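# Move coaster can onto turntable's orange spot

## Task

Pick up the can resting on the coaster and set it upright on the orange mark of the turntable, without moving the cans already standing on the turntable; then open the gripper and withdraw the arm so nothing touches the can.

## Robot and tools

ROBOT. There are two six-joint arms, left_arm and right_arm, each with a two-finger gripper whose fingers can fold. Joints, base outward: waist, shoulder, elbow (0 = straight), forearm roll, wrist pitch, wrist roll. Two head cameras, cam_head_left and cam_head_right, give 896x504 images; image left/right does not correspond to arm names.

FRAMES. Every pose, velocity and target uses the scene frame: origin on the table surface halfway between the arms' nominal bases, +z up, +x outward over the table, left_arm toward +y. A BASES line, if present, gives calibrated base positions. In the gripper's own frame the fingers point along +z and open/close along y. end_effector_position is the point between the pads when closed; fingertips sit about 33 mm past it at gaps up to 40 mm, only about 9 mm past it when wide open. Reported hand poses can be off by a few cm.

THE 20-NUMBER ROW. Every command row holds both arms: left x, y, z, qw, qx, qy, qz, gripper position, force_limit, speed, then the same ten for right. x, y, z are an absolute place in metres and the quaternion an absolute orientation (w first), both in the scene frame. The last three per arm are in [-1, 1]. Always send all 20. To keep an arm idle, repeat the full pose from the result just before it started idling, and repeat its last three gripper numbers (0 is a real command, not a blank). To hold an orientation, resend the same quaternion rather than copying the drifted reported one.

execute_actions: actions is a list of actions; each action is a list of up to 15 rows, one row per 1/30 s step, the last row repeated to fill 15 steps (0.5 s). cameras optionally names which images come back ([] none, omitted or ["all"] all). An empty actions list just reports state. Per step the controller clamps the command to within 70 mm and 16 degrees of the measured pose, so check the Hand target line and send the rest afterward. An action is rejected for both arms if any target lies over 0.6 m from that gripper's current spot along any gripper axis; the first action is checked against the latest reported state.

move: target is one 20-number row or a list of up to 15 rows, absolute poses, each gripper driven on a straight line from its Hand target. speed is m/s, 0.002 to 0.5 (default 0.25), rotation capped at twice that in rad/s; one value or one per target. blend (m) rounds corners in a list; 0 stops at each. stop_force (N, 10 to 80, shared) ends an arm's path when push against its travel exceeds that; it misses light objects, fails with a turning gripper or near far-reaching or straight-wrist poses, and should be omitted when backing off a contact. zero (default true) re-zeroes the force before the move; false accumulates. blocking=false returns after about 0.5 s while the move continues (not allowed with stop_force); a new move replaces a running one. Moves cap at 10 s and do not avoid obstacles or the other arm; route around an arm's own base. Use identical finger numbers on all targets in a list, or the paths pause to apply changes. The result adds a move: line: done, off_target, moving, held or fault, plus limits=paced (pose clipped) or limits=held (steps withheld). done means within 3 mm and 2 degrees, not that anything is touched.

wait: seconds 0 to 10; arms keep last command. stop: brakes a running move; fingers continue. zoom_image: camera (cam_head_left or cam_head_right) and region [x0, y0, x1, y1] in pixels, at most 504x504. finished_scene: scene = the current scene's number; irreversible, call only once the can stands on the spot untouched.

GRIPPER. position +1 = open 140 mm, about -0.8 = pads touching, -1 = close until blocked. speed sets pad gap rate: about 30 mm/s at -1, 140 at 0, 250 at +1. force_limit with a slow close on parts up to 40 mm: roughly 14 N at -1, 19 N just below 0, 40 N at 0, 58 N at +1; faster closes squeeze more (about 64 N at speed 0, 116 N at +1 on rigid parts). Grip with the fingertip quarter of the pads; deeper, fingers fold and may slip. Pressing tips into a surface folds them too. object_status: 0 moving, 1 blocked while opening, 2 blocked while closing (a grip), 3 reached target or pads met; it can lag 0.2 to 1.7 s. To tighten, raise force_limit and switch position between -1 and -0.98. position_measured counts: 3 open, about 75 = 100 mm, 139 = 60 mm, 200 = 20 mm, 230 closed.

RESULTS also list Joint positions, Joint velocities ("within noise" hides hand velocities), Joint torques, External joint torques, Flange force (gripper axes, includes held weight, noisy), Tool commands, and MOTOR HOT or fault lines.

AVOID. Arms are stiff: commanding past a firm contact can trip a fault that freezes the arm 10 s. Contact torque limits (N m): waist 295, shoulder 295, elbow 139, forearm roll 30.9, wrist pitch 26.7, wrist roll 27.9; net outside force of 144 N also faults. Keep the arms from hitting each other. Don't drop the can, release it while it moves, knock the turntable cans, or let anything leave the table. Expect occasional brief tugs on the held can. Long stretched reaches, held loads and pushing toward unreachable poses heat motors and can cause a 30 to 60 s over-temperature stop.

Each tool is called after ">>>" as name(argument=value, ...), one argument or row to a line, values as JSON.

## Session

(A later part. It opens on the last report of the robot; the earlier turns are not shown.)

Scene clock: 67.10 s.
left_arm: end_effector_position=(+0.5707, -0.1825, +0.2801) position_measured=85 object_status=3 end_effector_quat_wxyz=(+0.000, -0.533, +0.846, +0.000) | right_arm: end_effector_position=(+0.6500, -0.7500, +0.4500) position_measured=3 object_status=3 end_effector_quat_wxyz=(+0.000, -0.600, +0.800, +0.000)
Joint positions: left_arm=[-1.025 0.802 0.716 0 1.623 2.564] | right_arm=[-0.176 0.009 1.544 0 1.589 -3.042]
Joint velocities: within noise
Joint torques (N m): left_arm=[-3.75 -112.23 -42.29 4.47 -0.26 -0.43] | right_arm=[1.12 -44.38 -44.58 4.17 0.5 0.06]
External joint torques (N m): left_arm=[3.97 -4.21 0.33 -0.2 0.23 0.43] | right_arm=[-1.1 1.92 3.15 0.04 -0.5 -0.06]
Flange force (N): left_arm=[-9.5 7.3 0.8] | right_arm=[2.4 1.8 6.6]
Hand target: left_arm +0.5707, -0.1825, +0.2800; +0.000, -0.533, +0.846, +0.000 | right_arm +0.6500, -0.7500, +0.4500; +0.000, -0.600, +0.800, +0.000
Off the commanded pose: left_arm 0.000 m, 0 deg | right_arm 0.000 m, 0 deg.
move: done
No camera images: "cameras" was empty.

>>> wait(
  seconds=4.2,
  cameras=[],
)

>>> move(
  target=[
    [0.5836,-0.1514,0.27,0,-0.533,0.846,0,0.35,0,0,0.65,-0.75,0.45,0,-0.6,0.8,0,1,1,1],
    [0.588,-0.118,0.23,0,-0.533,0.846,0,0.35,0,0,0.65,-0.75,0.45,0,-0.6,0.8,0,1,1,1],
    [0.5836,-0.0846,0.185,0,-0.533,0.846,0,0.35,0,0,0.65,-0.75,0.45,0,-0.6,0.8,0,1,1,1],
    [0.5707,-0.0535,0.158,0,-0.533,0.846,0,0.35,0,0,0.65,-0.75,0.45,0,-0.6,0.8,0,1,1,1],
    [0.5502,-0.0268,0.149,0,-0.533,0.846,0,0.35,0,0,0.65,-0.75,0.45,0,-0.6,0.8,0,1,1,1],
    [0.5235,-0.0063,0.148,0,-0.533,0.846,0,0.35,0,0,0.65,-0.75,0.45,0,-0.6,0.8,0,1,1,1],
    [0.4924,0.0066,0.148,0,-0.533,0.846,0,0.35,0,0,0.65,-0.75,0.45,0,-0.6,0.8,0,1,1,1],
    [0.459,0.011,0.148,0,-0.533,0.846,0,0.35,0,0,0.65,-0.75,0.45,0,-0.6,0.8,0,1,1,1],
  ],
  speed=[0.125,0.181,0.193,0.151,0.1243,0.1206,0.1206,0.1206],
  blend=0.016,
  blocking=false,
  cameras=[],
)

>>> wait(
  seconds=1.2,
  cameras=[],
)

>>> move(
  target=[
    [0.4924,0.0066,0.1475,0,-0.533,0.846,0,-1,0,-0.6,0.65,-0.75,0.45,0,-0.6,0.8,0,1,1,1],
    [0.459,0.011,0.1475,0,-0.533,0.846,0,-1,0,-0.6,0.65,-0.75,0.45,0,-0.6,0.8,0,1,1,1],
    [0.4256,0.0066,0.149,0,-0.533,0.846,0,-1,0,-0.6,0.65,-0.75,0.45,0,-0.6,0.8,0,1,1,1],
    [0.3945,-0.0063,0.18,0,-0.533,0.846,0,-1,0,-0.6,0.65,-0.75,0.45,0,-0.6,0.8,0,1,1,1],
    [0.3678,-0.0268,0.25,0,-0.533,0.846,0,-1,0,-0.6,0.65,-0.75,0.45,0,-0.6,0.8,0,1,1,1],
    [0.3473,-0.0535,0.31,0,-0.533,0.846,0,-1,0,-0.6,0.65,-0.75,0.45,0,-0.6,0.8,0,1,1,1],
  ],
  speed=[0.1206,0.1206,0.1206,0.16,0.27,0.27],
  blend=0.016,
  blocking=false,
  cameras=[],
)

>>> wait(
  seconds=3,
)

>>> zoom_image(
  camera="cam_head_left",
  region=[440, 250, 610, 420],
)

>>> move(
  target=[
    [0.5707,-0.1825,0.28,0,-0.533,0.846,0,-1,0,-0.6,0.65,-0.75,0.45,0,-0.6,0.8,0,1,1,1],
  ],
  speed=0.18,
  cameras=["cam_head_left"],
)

Scene clock: 72.13 s.
left_arm: end_effector_position=(+0.5707, -0.1825, +0.2800) position_measured=85 object_status=3 end_effector_quat_wxyz=(+0.000, -0.533, +0.846, +0.000) | right_arm: end_effector_position=(+0.6500, -0.7500, +0.4500) position_measured=3 object_status=3 end_effector_quat_wxyz=(+0.000, -0.600, +0.800, +0.000)
Joint positions: left_arm=[-1.025 0.802 0.716 0 1.623 2.564] | right_arm=[-0.176 0.009 1.544 0 1.589 -3.042]
Joint velocities: within noise
Joint torques (N m): left_arm=[-3.7 -112.42 -42.05 4.49 -0.25 -0.38] | right_arm=[1.09 -44 -44.67 4.17 0.48 0.03]
External joint torques (N m): left_arm=[3.7 -4.26 -0.01 -0.21 0.22 0.38] | right_arm=[-0.97 1.21 3.17 0.05 -0.48 -0.03]
Flange force (N): left_arm=[-8.6 6.3 0.1] | right_arm=[2.3 3.0 6.6]
Hand target: left_arm +0.5707, -0.1825, +0.2800; +0.000, -0.533, +0.846, +0.000 | right_arm +0.6500, -0.7500, +0.4500; +0.000, -0.600, +0.800, +0.000
Tool commands: left_gripper/position=+0.35 left_gripper/force_limit=+0.0 left_gripper/speed=+0.0 right_gripper/position=+1.0 right_gripper/force_limit=+1.0 right_gripper/speed=+1.0
Off the commanded pose: left_arm 0.000 m, 0 deg | right_arm 0.000 m, 0 deg.
wait: 4.20 s; at rest from the start
No camera images: "cameras" was empty.

Scene clock: 72.63 s.
left_arm: end_effector_position=(+0.5853, -0.1371, +0.2528) position_measured=85 object_status=3 end_effector_quat_wxyz=(+0.000, -0.533, +0.846, +0.001) end_effector_velocity=(+0.015, +0.114, -0.135) end_effector_angular_velocity=(+0.004, +0.003, +0.000) | right_arm: end_effector_position=(+0.6500, -0.7500, +0.4500) position_measured=3 object_status=3 end_effector_quat_wxyz=(+0.000, -0.600, +0.800, +0.000)
Joint positions: left_arm=[-0.988 0.738 0.88 0 1.526 2.601] | right_arm=[-0.176 0.009 1.544 0 1.589 -3.042]
Joint velocities: left_arm=[0.077 -0.159 0.52 0 -0.355 0.076] | right_arm=[within noise]
Joint torques (N m): left_arm=[-3.94 -108.65 -41.97 4.4 -0.48 -0.44] | right_arm=[0.86 -43.83 -44.59 4.16 0.49 0.05]
External joint torques (N m): left_arm=[4.34 -1.76 0.89 -0.21 0.48 0.44] | right_arm=[-0.75 1.26 3.14 0.06 -0.49 -0.05]
Flange force (N): left_arm=[-7.2 2.9 0.4] | right_arm=[1.9 2.9 6.5]
Hand target: left_arm +0.5863, -0.1294, +0.2438; +0.000, -0.533, +0.846, +0.001 | right_arm +0.6500, -0.7500, +0.4500; +0.000, -0.600, +0.800, +0.000
Tool commands: left_gripper/position=+0.35 left_gripper/force_limit=+0.0 left_gripper/speed=+0.0 right_gripper/position=+1.0 right_gripper/force_limit=+1.0 right_gripper/speed=+1.0
Off the commanded pose: left_arm 0.221 m, 0 deg | right_arm 0.000 m, 0 deg.
move: running; path passed 1 of 8 targets
No camera images: "cameras" was empty.

Scene clock: 73.83 s.
left_arm: end_effector_position=(+0.5332, -0.0138, +0.1483) position_measured=85 object_status=3 end_effector_quat_wxyz=(+0.000, -0.533, +0.846, +0.000) end_effector_velocity=(-0.097, +0.070, -0.003) end_effector_angular_velocity=(-0.001, -0.001, +0.000) | right_arm: end_effector_position=(+0.6500, -0.7500, +0.4500) position_measured=3 object_status=3 end_effector_quat_wxyz=(+0.000, -0.600, +0.800, +0.000)
Joint positions: left_arm=[-0.959 0.548 1.39 0 1.204 2.631] | right_arm=[-0.176 0.009 1.544 0 1.589 -3.042]
Joint velocities: left_arm=[-0.046 -0.175 0.289 0 -0.116 -0.046] | right_arm=[within noise]
Joint torques (N m): left_arm=[-9.47 -88.63 -38.49 4.18 -0.14 -0.4] | right_arm=[1.09 -44.31 -44.76 4.2 0.48 0.03]
External joint torques (N m): left_arm=[8.74 -3.93 -0.78 -0.21 0.1 0.4] | right_arm=[-0.98 1.35 3.2 0.03 -0.47 -0.03]
Flange force (N): left_arm=[-11.3 -1.7 -3.2] | right_arm=[2.3 2.8 6.6]
Hand target: left_arm +0.5277, -0.0101, +0.1481; +0.000, -0.533, +0.846, +0.000 | right_arm +0.6500, -0.7500, +0.4500; +0.000, -0.600, +0.800, +0.000
Tool commands: left_gripper/position=+0.35 left_gripper/force_limit=+0.0 left_gripper/speed=+0.0 right_gripper/position=+1.0 right_gripper/force_limit=+1.0 right_gripper/speed=+1.0
Off the commanded pose: left_arm 0.078 m, 0 deg | right_arm 0.000 m, 0 deg.
earlier move: running; path passed 5 of 8 targets
wait: 1.20 s; no rest
No camera images: "cameras" was empty.

Scene clock: 74.33 s.
left_arm: end_effector_position=(+0.4778, +0.0085, +0.1475) position_measured=136 object_status=0 end_effector_quat_wxyz=(+0.000, -0.533, +0.846, +0.000) end_effector_velocity=(-0.120, +0.018, +0.000) end_effector_angular_velocity=(-0.001, +0.000, +0.000) | right_arm: end_effector_position=(+0.6500, -0.7500, +0.4500) position_measured=3 object_status=3 end_effector_quat_wxyz=(+0.000, -0.600, +0.800, +0.000)
Joint positions: left_arm=[-1 0.472 1.512 0 1.157 2.59] | right_arm=[-0.176 0.009 1.544 0 1.589 -3.042]
Joint velocities: left_arm=[-0.115 -0.125 0.192 0 -0.069 -0.115] | right_arm=[within noise]
Joint torques (N m): left_arm=[-8.03 -78.11 -39.06 4.16 0.11 -0.5] | right_arm=[1.28 -44.14 -44.67 4.15 0.52 0.06]
External joint torques (N m): left_arm=[6.94 -7.11 0.39 -0.26 -0.16 0.5] | right_arm=[-1.31 2.18 3.38 0.04 -0.53 -0.06]
Flange force (N): left_arm=[-13.6 5.2 -4.0] | right_arm=[2.7 1.7 7.0]
Hand target: left_arm +0.4715, +0.0093, +0.1475; +0.000, -0.533, +0.846, +0.000 | right_arm +0.6500, -0.7500, +0.4500; +0.000, -0.600, +0.800, +0.000
Tool commands: left_gripper/position=-1.0 left_gripper/force_limit=+0.0 left_gripper/speed=-0.6 right_gripper/position=+1.0 right_gripper/force_limit=+1.0 right_gripper/speed=+1.0
Off the commanded pose: left_arm 0.217 m, 0 deg | right_arm 0.000 m, 0 deg.
earlier move: replaced; path passed 5 of 8 targets
move: running; path passed 1 of 6 targets
No camera images: "cameras" was empty.

Scene clock: 75.83 s.
left_arm: end_effector_position=(+0.3472, -0.0535, +0.3099) position_measured=156 object_status=2 end_effector_quat_wxyz=(+0.000, -0.533, +0.846, +0.000) | right_arm: end_effector_position=(+0.6500, -0.7500, +0.4500) position_measured=3 object_status=3 end_effector_quat_wxyz=(+0.000, -0.600, +0.800, +0.000)
Joint positions: left_arm=[-1.183 0.379 1.346 0 1.417 2.406] | right_arm=[-0.176 0.009 1.544 0 1.589 -3.042]
Joint velocities: within noise
Joint torques (N m): left_arm=[-3.84 -77.85 -42.42 4.4 -0.31 -0.4] | right_arm=[1.21 -44.12 -44.56 4.21 0.5 0.08]
External joint torques (N m): left_arm=[3.88 -2.43 0.67 -0.15 0.27 0.4] | right_arm=[-1.23 1.8 3.18 -0.01 -0.5 -0.08]
Flange force (N): left_arm=[-7.5 0.5 -0.1] | right_arm=[2.7 2.0 6.6]
Hand target: left_arm +0.3473, -0.0535, +0.3100; +0.000, -0.533, +0.846, +0.000 | right_arm +0.6500, -0.7500, +0.4500; +0.000, -0.600, +0.800, +0.000
Tool commands: left_gripper/position=-1.0 left_gripper/force_limit=+0.0 left_gripper/speed=-0.6 right_gripper/position=+1.0 right_gripper/force_limit=+1.0 right_gripper/speed=+1.0
Off the commanded pose: left_arm 0.000 m, 0 deg | right_arm 0.000 m, 0 deg.
earlier move: done
wait: 1.50 of 3 s (the move ended)

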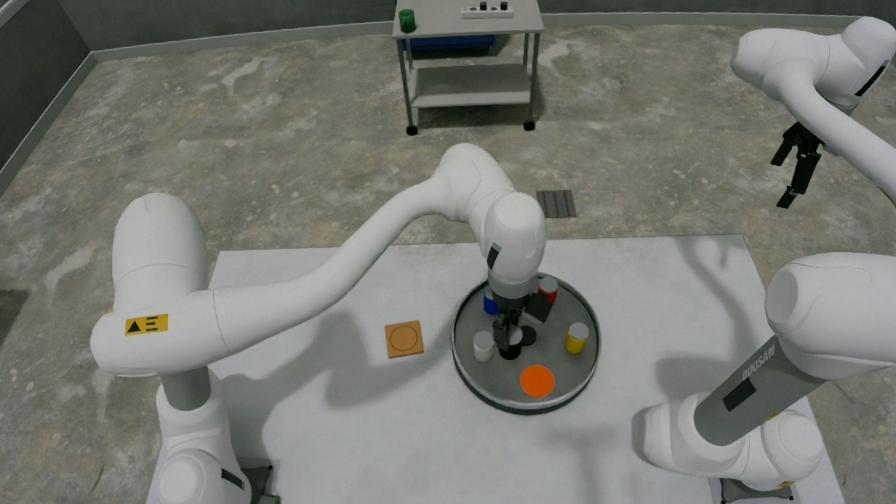

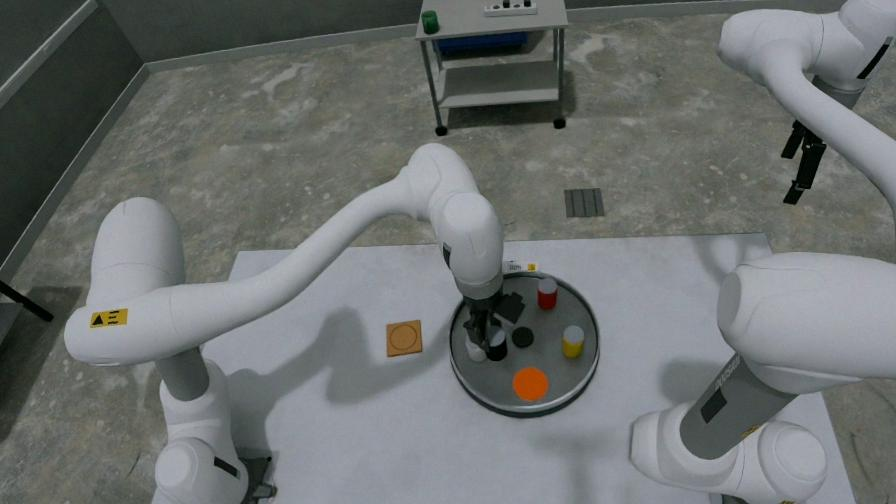

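Scaled by 2.965.

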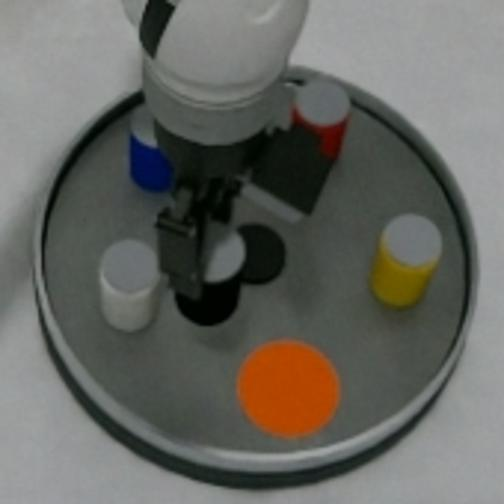

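Scene clock: 77.67 s.
left_arm: end_effector_position=(+0.5707, -0.1825, +0.2801) position_measured=156 object_status=2 end_effector_quat_wxyz=(+0.000, -0.533, +0.846, +0.000) | right_arm: end_effector_position=(+0.6500, -0.7500, +0.4500) position_measured=3 object_status=3 end_effector_quat_wxyz=(+0.000, -0.600, +0.800, +0.000)
Joint positions: left_arm=[-1.025 0.802 0.716 0 1.623 2.564] | right_arm=[-0.176 0.009 1.544 0 1.589 -3.042]
Joint velocities: within noise
Joint torques (N m): left_arm=[-3.74 -114.9 -43.03 4.47 -0.26 -0.37] | right_arm=[1.09 -44.41 -44.6 4.2 0.5 0.07]
External joint torques (N m): left_arm=[3.76 -1.41 1.14 -0.2 0.23 0.37] | right_arm=[-1.06 1.74 3.13 0.01 -0.49 -0.07]
Flange force (N): left_arm=[-7.6 4.6 2.0] | right_arm=[2.4 2.1 6.5]
Hand target: left_arm +0.5707, -0.1825, +0.2800; +0.000, -0.533, +0.846, +0.000 | right_arm +0.6500, -0.7500, +0.4500; +0.000, -0.600, +0.800, +0.000
Off the commanded pose: left_arm 0.000 m, 0 deg | right_arm 0.000 m, 0 deg.
move: done
Images, in order (width x height): cam_head_left 896x504.

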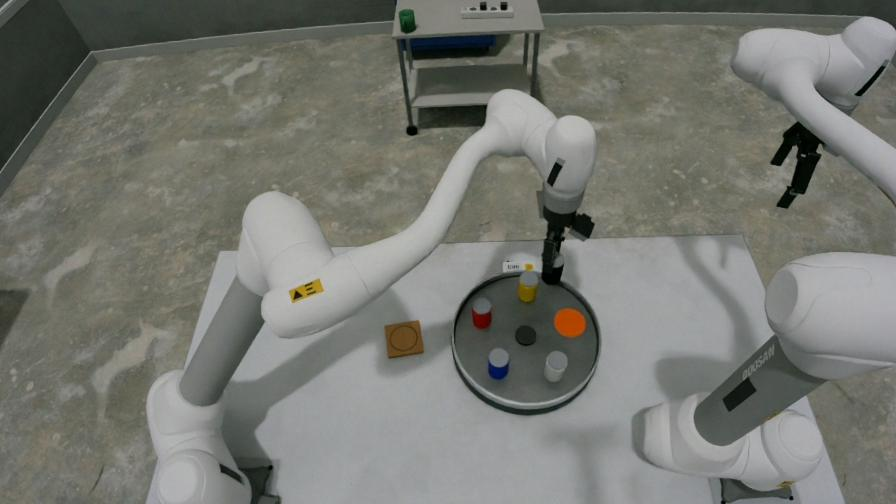

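>>> wait(
  seconds=6.5,
  cameras=[],
)

>>> move(
  target=[
    [0.5836,-0.1514,0.27,0,-0.533,0.846,0,-1,0,-0.6,0.65,-0.75,0.45,0,-0.6,0.8,0,1,1,1],
    [0.588,-0.118,0.23,0,-0.533,0.846,0,-1,0,-0.6,0.65,-0.75,0.45,0,-0.6,0.8,0,1,1,1],
    [0.5836,-0.0846,0.185,0,-0.533,0.846,0,-1,0,-0.6,0.65,-0.75,0.45,0,-0.6,0.8,0,1,1,1],
    [0.5707,-0.0535,0.158,0,-0.533,0.846,0,-1,0,-0.6,0.65,-0.75,0.45,0,-0.6,0.8,0,1,1,1],
    [0.5502,-0.0268,0.149,0,-0.533,0.846,0,-1,0,-0.6,0.65,-0.75,0.45,0,-0.6,0.8,0,1,1,1],
    [0.5235,-0.0063,0.148,0,-0.533,0.846,0,-1,0,-0.6,0.65,-0.75,0.45,0,-0.6,0.8,0,1,1,1],
    [0.4924,0.0066,0.148,0,-0.533,0.846,0,-1,0,-0.6,0.65,-0.75,0.45,0,-0.6,0.8,0,1,1,1],
    [0.459,0.011,0.148,0,-0.533,0.846,0,-1,0,-0.6,0.65,-0.75,0.45,0,-0.6,0.8,0,1,1,1],
  ],
  speed=[0.125,0.181,0.193,0.151,0.1243,0.1206,0.1206,0.1206],
  blend=0.016,
  blocking=false,
  cameras=[],
)

>>> wait(
  seconds=1.2,
  cameras=[],
)

>>> move(
  target=[
    [0.4924,0.0066,0.148,0,-0.533,0.846,0,0.35,0,0,0.65,-0.75,0.45,0,-0.6,0.8,0,1,1,1],
    [0.459,0.011,0.149,0,-0.533,0.846,0,0.35,0,0,0.65,-0.75,0.45,0,-0.6,0.8,0,1,1,1],
    [0.4256,0.0066,0.165,0,-0.533,0.846,0,0.35,0,0,0.65,-0.75,0.45,0,-0.6,0.8,0,1,1,1],
    [0.3945,-0.0063,0.21,0,-0.533,0.846,0,0.35,0,0,0.65,-0.75,0.45,0,-0.6,0.8,0,1,1,1],
    [0.3678,-0.0268,0.29,0,-0.533,0.846,0,0.35,0,0,0.65,-0.75,0.45,0,-0.6,0.8,0,1,1,1],
    [0.3473,-0.0535,0.33,0,-0.533,0.846,0,0.35,0,0,0.65,-0.75,0.45,0,-0.6,0.8,0,1,1,1],
  ],
  speed=[0.1206,0.1206,0.127,0.193,0.27,0.27],
  blend=0.016,
  blocking=false,
  cameras=[],
)

>>> wait(
  seconds=3,
  cameras=[],
)

>>> move(
  target=[
    [0.42,0.3,0.4,0,-0.533,0.846,0,0.35,0,0,0.65,-0.75,0.45,0,-0.6,0.8,0,1,1,1],
  ],
  speed=0.35,
)

>>> zoom_image(
  camera="cam_head_left",
  region=[440, 250, 610, 420],
)

>>> zoom_image(
  camera="cam_head_right",
  region=[440, 250, 610, 420],
)

Scene clock: 85.10 s.
left_arm: end_effector_position=(+0.5707, -0.1825, +0.2800) position_measured=156 object_status=2 end_effector_quat_wxyz=(+0.000, -0.533, +0.846, +0.000) | right_arm: end_effector_position=(+0.6500, -0.7500, +0.4500) position_measured=3 object_status=3 end_effector_quat_wxyz=(+0.000, -0.600, +0.800, +0.000)
Joint positions: left_arm=[-1.025 0.802 0.716 0 1.623 2.564] | right_arm=[-0.176 0.009 1.544 0 1.589 -3.042]
Joint velocities: within noise
Joint torques (N m): left_arm=[-3.79 -114 -42.97 4.42 -0.25 -0.38] | right_arm=[1.17 -44.48 -44.72 4.2 0.43 0.04]
External joint torques (N m): left_arm=[3.81 -1.98 1.18 -0.17 0.21 0.38] | right_arm=[-1.18 1.98 3.3 0 -0.43 -0.04]
Flange force (N): left_arm=[-8.5 6.0 2.2] | right_arm=[2.5 1.9 6.7]
Hand target: left_arm +0.5707, -0.1825, +0.2800; +0.000, -0.533, +0.846, +0.000 | right_arm +0.6500, -0.7500, +0.4500; +0.000, -0.600, +0.800, +0.000
Tool commands: left_gripper/position=-1.0 left_gripper/force_limit=+0.0 left_gripper/speed=-0.6 right_gripper/position=+1.0 right_gripper/force_limit=+1.0 right_gripper/speed=+1.0
Off the commanded pose: left_arm 0.000 m, 0 deg | right_arm 0.000 m, 0 deg.
wait: 6.50 s; at rest from the start
No camera images: "cameras" was empty.

Scene clock: 85.60 s.
left_arm: end_effector_position=(+0.5854, -0.1367, +0.2524) position_measured=156 object_status=2 end_effector_quat_wxyz=(+0.000, -0.533, +0.846, +0.001) end_effector_velocity=(+0.015, +0.113, -0.133) end_effector_angular_velocity=(+0.003, +0.002, +0.001) | right_arm: end_effector_position=(+0.6500, -0.7500, +0.4500) position_measured=3 object_status=3 end_effector_quat_wxyz=(+0.000, -0.600, +0.800, +0.000)
Joint positions: left_arm=[-0.988 0.737 0.881 0 1.525 2.602] | right_arm=[-0.176 0.009 1.544 0 1.589 -3.042]
Joint velocities: left_arm=[0.076 -0.158 0.513 0 -0.351 0.076] | right_arm=[within noise]
Joint torques (N m): left_arm=[-3.22 -107.53 -42.68 4.37 -0.16 -0.26] | right_arm=[1.17 -44.13 -44.53 4.14 0.44 0.03]
External joint torques (N m): left_arm=[2.68 -3.76 1 -0.15 0.13 0.26] | right_arm=[-1.14 1.66 3.12 0.06 -0.44 -0.03]
Flange force (N): left_arm=[-8.0 8.3 1.0] | right_arm=[2.4 2.2 6.4]
Hand target: left_arm +0.5863, -0.1294, +0.2438; +0.000, -0.533, +0.846, +0.001 | right_arm +0.6500, -0.7500, +0.4500; +0.000, -0.600, +0.800, +0.000
Tool commands: left_gripper/position=-1.0 left_gripper/force_limit=+0.0 left_gripper/speed=-0.6 right_gripper/position=+1.0 right_gripper/force_limit=+1.0 right_gripper/speed=+1.0
Off the commanded pose: left_arm 0.221 m, 0 deg | right_arm 0.000 m, 0 deg.
move: running; path passed 1 of 8 targets
No camera images: "cameras" was empty.

Scene clock: 86.80 s.
left_arm: end_effector_position=(+0.5330, -0.0137, +0.1483) position_measured=156 object_status=2 end_effector_quat_wxyz=(+0.000, -0.533, +0.846, +0.000) end_effector_velocity=(-0.098, +0.071, -0.004) end_effector_angular_velocity=(+0.000, +0.001, +0.000) | right_arm: end_effector_position=(+0.6500, -0.7500, +0.4500) position_measured=3 object_status=3 end_effector_quat_wxyz=(+0.000, -0.600, +0.800, +0.000)
Joint positions: left_arm=[-0.959 0.548 1.391 0 1.203 2.631] | right_arm=[-0.176 0.009 1.544 0 1.589 -3.042]
Joint velocities: left_arm=[-0.046 -0.175 0.291 0 -0.116 -0.046] | right_arm=[within noise]
Joint torques (N m): left_arm=[-4.72 -93.35 -40.8 4.12 -0.13 -0.38] | right_arm=[1.22 -44.26 -44.67 4.16 0.46 0.04]
External joint torques (N m): left_arm=[3.75 0.22 1.44 -0.15 0.09 0.38] | right_arm=[-1.22 2.5 3.44 0.03 -0.47 -0.04]
Flange force (N): left_arm=[-5.7 0.4 1.4] | right_arm=[2.5 1.3 7.0]
Hand target: left_arm +0.5277, -0.0101, +0.1481; +0.000, -0.533, +0.846, +0.000 | right_arm +0.6500, -0.7500, +0.4500; +0.000, -0.600, +0.800, +0.000
Tool commands: left_gripper/position=-1.0 left_gripper/force_limit=+0.0 left_gripper/speed=-0.6 right_gripper/position=+1.0 right_gripper/force_limit=+1.0 right_gripper/speed=+1.0
Off the commanded pose: left_arm 0.078 m, 0 deg | right_arm 0.000 m, 0 deg.
earlier move: running; path passed 5 of 8 targets
wait: 1.20 s; no rest
No camera images: "cameras" was empty.

Scene clock: 87.30 s.
left_arm: end_effector_position=(+0.4773, +0.0086, +0.1484) position_measured=85 object_status=0 end_effector_quat_wxyz=(+0.000, -0.533, +0.846, +0.000) end_effector_velocity=(-0.118, +0.017, +0.003) end_effector_angular_velocity=(+0.000, +0.000, +0.000) | right_arm: end_effector_position=(+0.6500, -0.7500, +0.4500) position_measured=3 object_status=3 end_effector_quat_wxyz=(+0.000, -0.600, +0.800, +0.000)
Joint positions: left_arm=[-1 0.471 1.512 0 1.159 2.589] | right_arm=[-0.176 0.009 1.544 0 1.589 -3.042]
Joint velocities: left_arm=[-0.113 -0.125 0.187 0 -0.062 -0.113] | right_arm=[within noise]
Joint torques (N m): left_arm=[-3.89 -81.49 -40.91 4.06 -0.01 -0.69] | right_arm=[1.21 -43.87 -44.6 4.21 0.48 0.1]
External joint torques (N m): left_arm=[3.27 -3.11 2.43 -0.17 -0.05 0.69] | right_arm=[-1.22 1.71 3.27 -0.01 -0.48 -0.1]
Flange force (N): left_arm=[-9.2 6.3 0.4] | right_arm=[2.7 2.3 6.7]
Hand target: left_arm +0.4715, +0.0094, +0.1486; +0.000, -0.533, +0.846, +0.000 | right_arm +0.6500, -0.7500, +0.4500; +0.000, -0.600, +0.800, +0.000
Tool commands: left_gripper/position=+0.35 left_gripper/force_limit=+0.0 left_gripper/speed=+0.0 right_gripper/position=+1.0 right_gripper/force_limit=+1.0 right_gripper/speed=+1.0
Off the commanded pose: left_arm 0.232 m, 0 deg | right_arm 0.000 m, 0 deg.
earlier move: replaced; path passed 5 of 8 targets
move: running; path passed 1 of 6 targets
No camera images: "cameras" was empty.

Scene clock: 88.80 s.
left_arm: end_effector_position=(+0.3472, -0.0535, +0.3299) position_measured=85 object_status=3 end_effector_quat_wxyz=(+0.000, -0.533, +0.846, +0.000) | right_arm: end_effector_position=(+0.6500, -0.7500, +0.4500) position_measured=3 object_status=3 end_effector_quat_wxyz=(+0.000, -0.600, +0.800, +0.000)
Joint positions: left_arm=[-1.183 0.375 1.316 0 1.451 2.406] | right_arm=[-0.176 0.009 1.544 0 1.589 -3.042]
Joint velocities: within noise
Joint torques (N m): left_arm=[-3.85 -76.34 -41.88 4.42 -0.26 -0.39] | right_arm=[1.03 -44.43 -44.72 4.18 0.49 0.06]
External joint torques (N m): left_arm=[3.82 -3.21 0.21 -0.18 0.23 0.39] | right_arm=[-0.98 1.74 3.23 0.04 -0.49 -0.06]
Flange force (N): left_arm=[-7.6 0.8 -0.7] | right_arm=[2.2 2.3 6.7]
Hand target: left_arm +0.3473, -0.0535, +0.3300; +0.000, -0.533, +0.846, +0.000 | right_arm +0.6500, -0.7500, +0.4500; +0.000, -0.600, +0.800, +0.000
Tool commands: left_gripper/position=+0.35 left_gripper/force_limit=+0.0 left_gripper/speed=+0.0 right_gripper/position=+1.0 right_gripper/force_limit=+1.0 right_gripper/speed=+1.0
Off the commanded pose: left_arm 0.000 m, 0 deg | right_arm 0.000 m, 0 deg.
earlier move: done
wait: 1.50 of 3 s (the move ended)
No camera images: "cameras" was empty.

Scene clock: 90.27 s.
left_arm: end_effector_position=(+0.4200, +0.3000, +0.4000) position_measured=85 object_status=3 end_effector_quat_wxyz=(+0.000, -0.533, +0.846, +0.000) | right_arm: end_effector_position=(+0.6500, -0.7500, +0.4500) position_measured=3 object_status=3 end_effector_quat_wxyz=(+0.000, -0.600, +0.800, +0.000)
Joint positions: left_arm=[-0.793 -0.035 1.677 0 1.5 2.797] | right_arm=[-0.176 0.009 1.544 0 1.589 -3.042]
Joint velocities: within noise
Joint torques (N m): left_arm=[-4.47 -36.12 -42.04 4.52 -0.22 -0.39] | right_arm=[1.12 -44.2 -44.68 4.16 0.48 0.1]
External joint torques (N m): left_arm=[4.46 -1.96 0.23 -0.28 0.19 0.39] | right_arm=[-1.05 1.68 3.25 0.05 -0.48 -0.1]
Flange force (N): left_arm=[-9.5 0.3 -0.2] | right_arm=[2.4 2.4 6.7]
Hand target: left_arm +0.4200, +0.3000, +0.4000; +0.000, -0.533, +0.846, +0.000 | right_arm +0.6500, -0.7500, +0.4500; +0.000, -0.600, +0.800, +0.000
Off the commanded pose: left_arm 0.000 m, 0 deg | right_arm 0.000 m, 0 deg.
move: done

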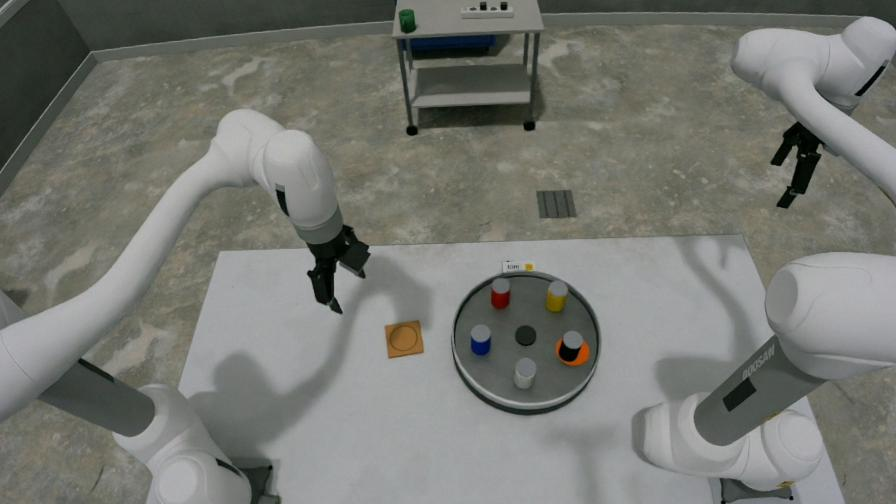

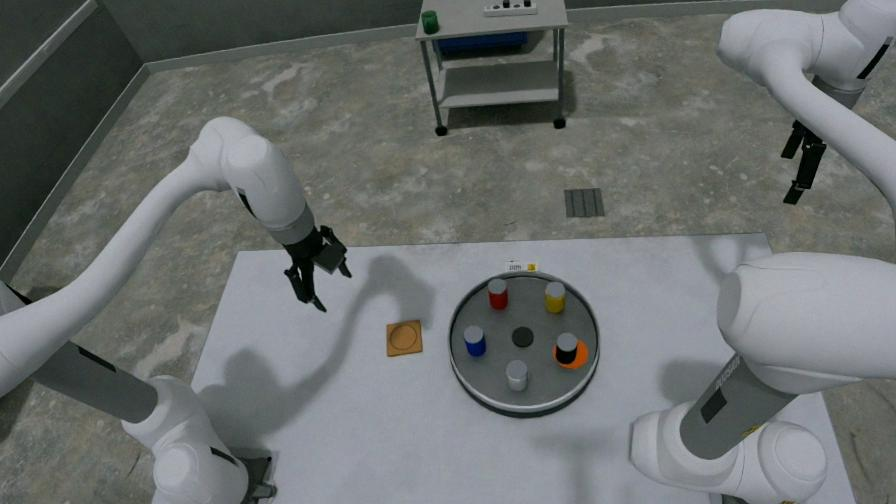

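Scaled by 2.965.

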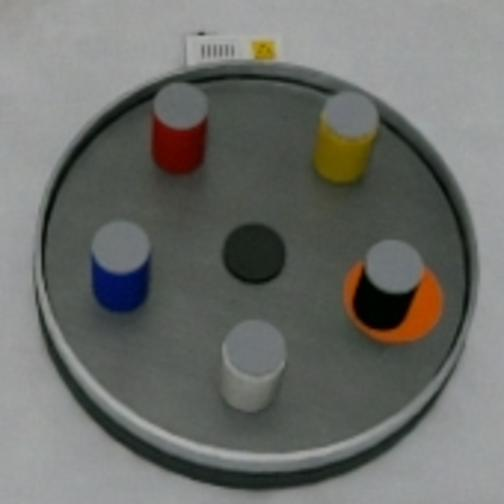

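Scaled by 2.965.

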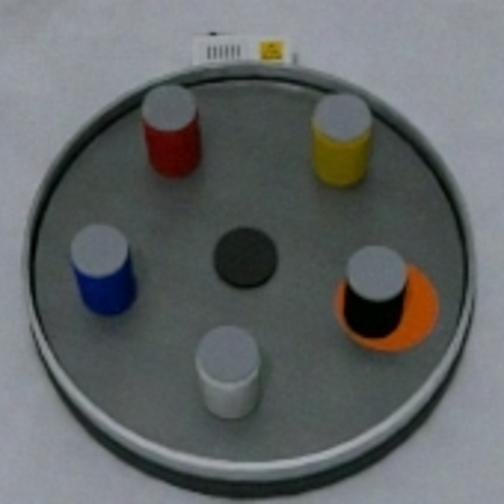

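>>> finished_scene(
  scene=2,
)

The scene is finished: the task was done.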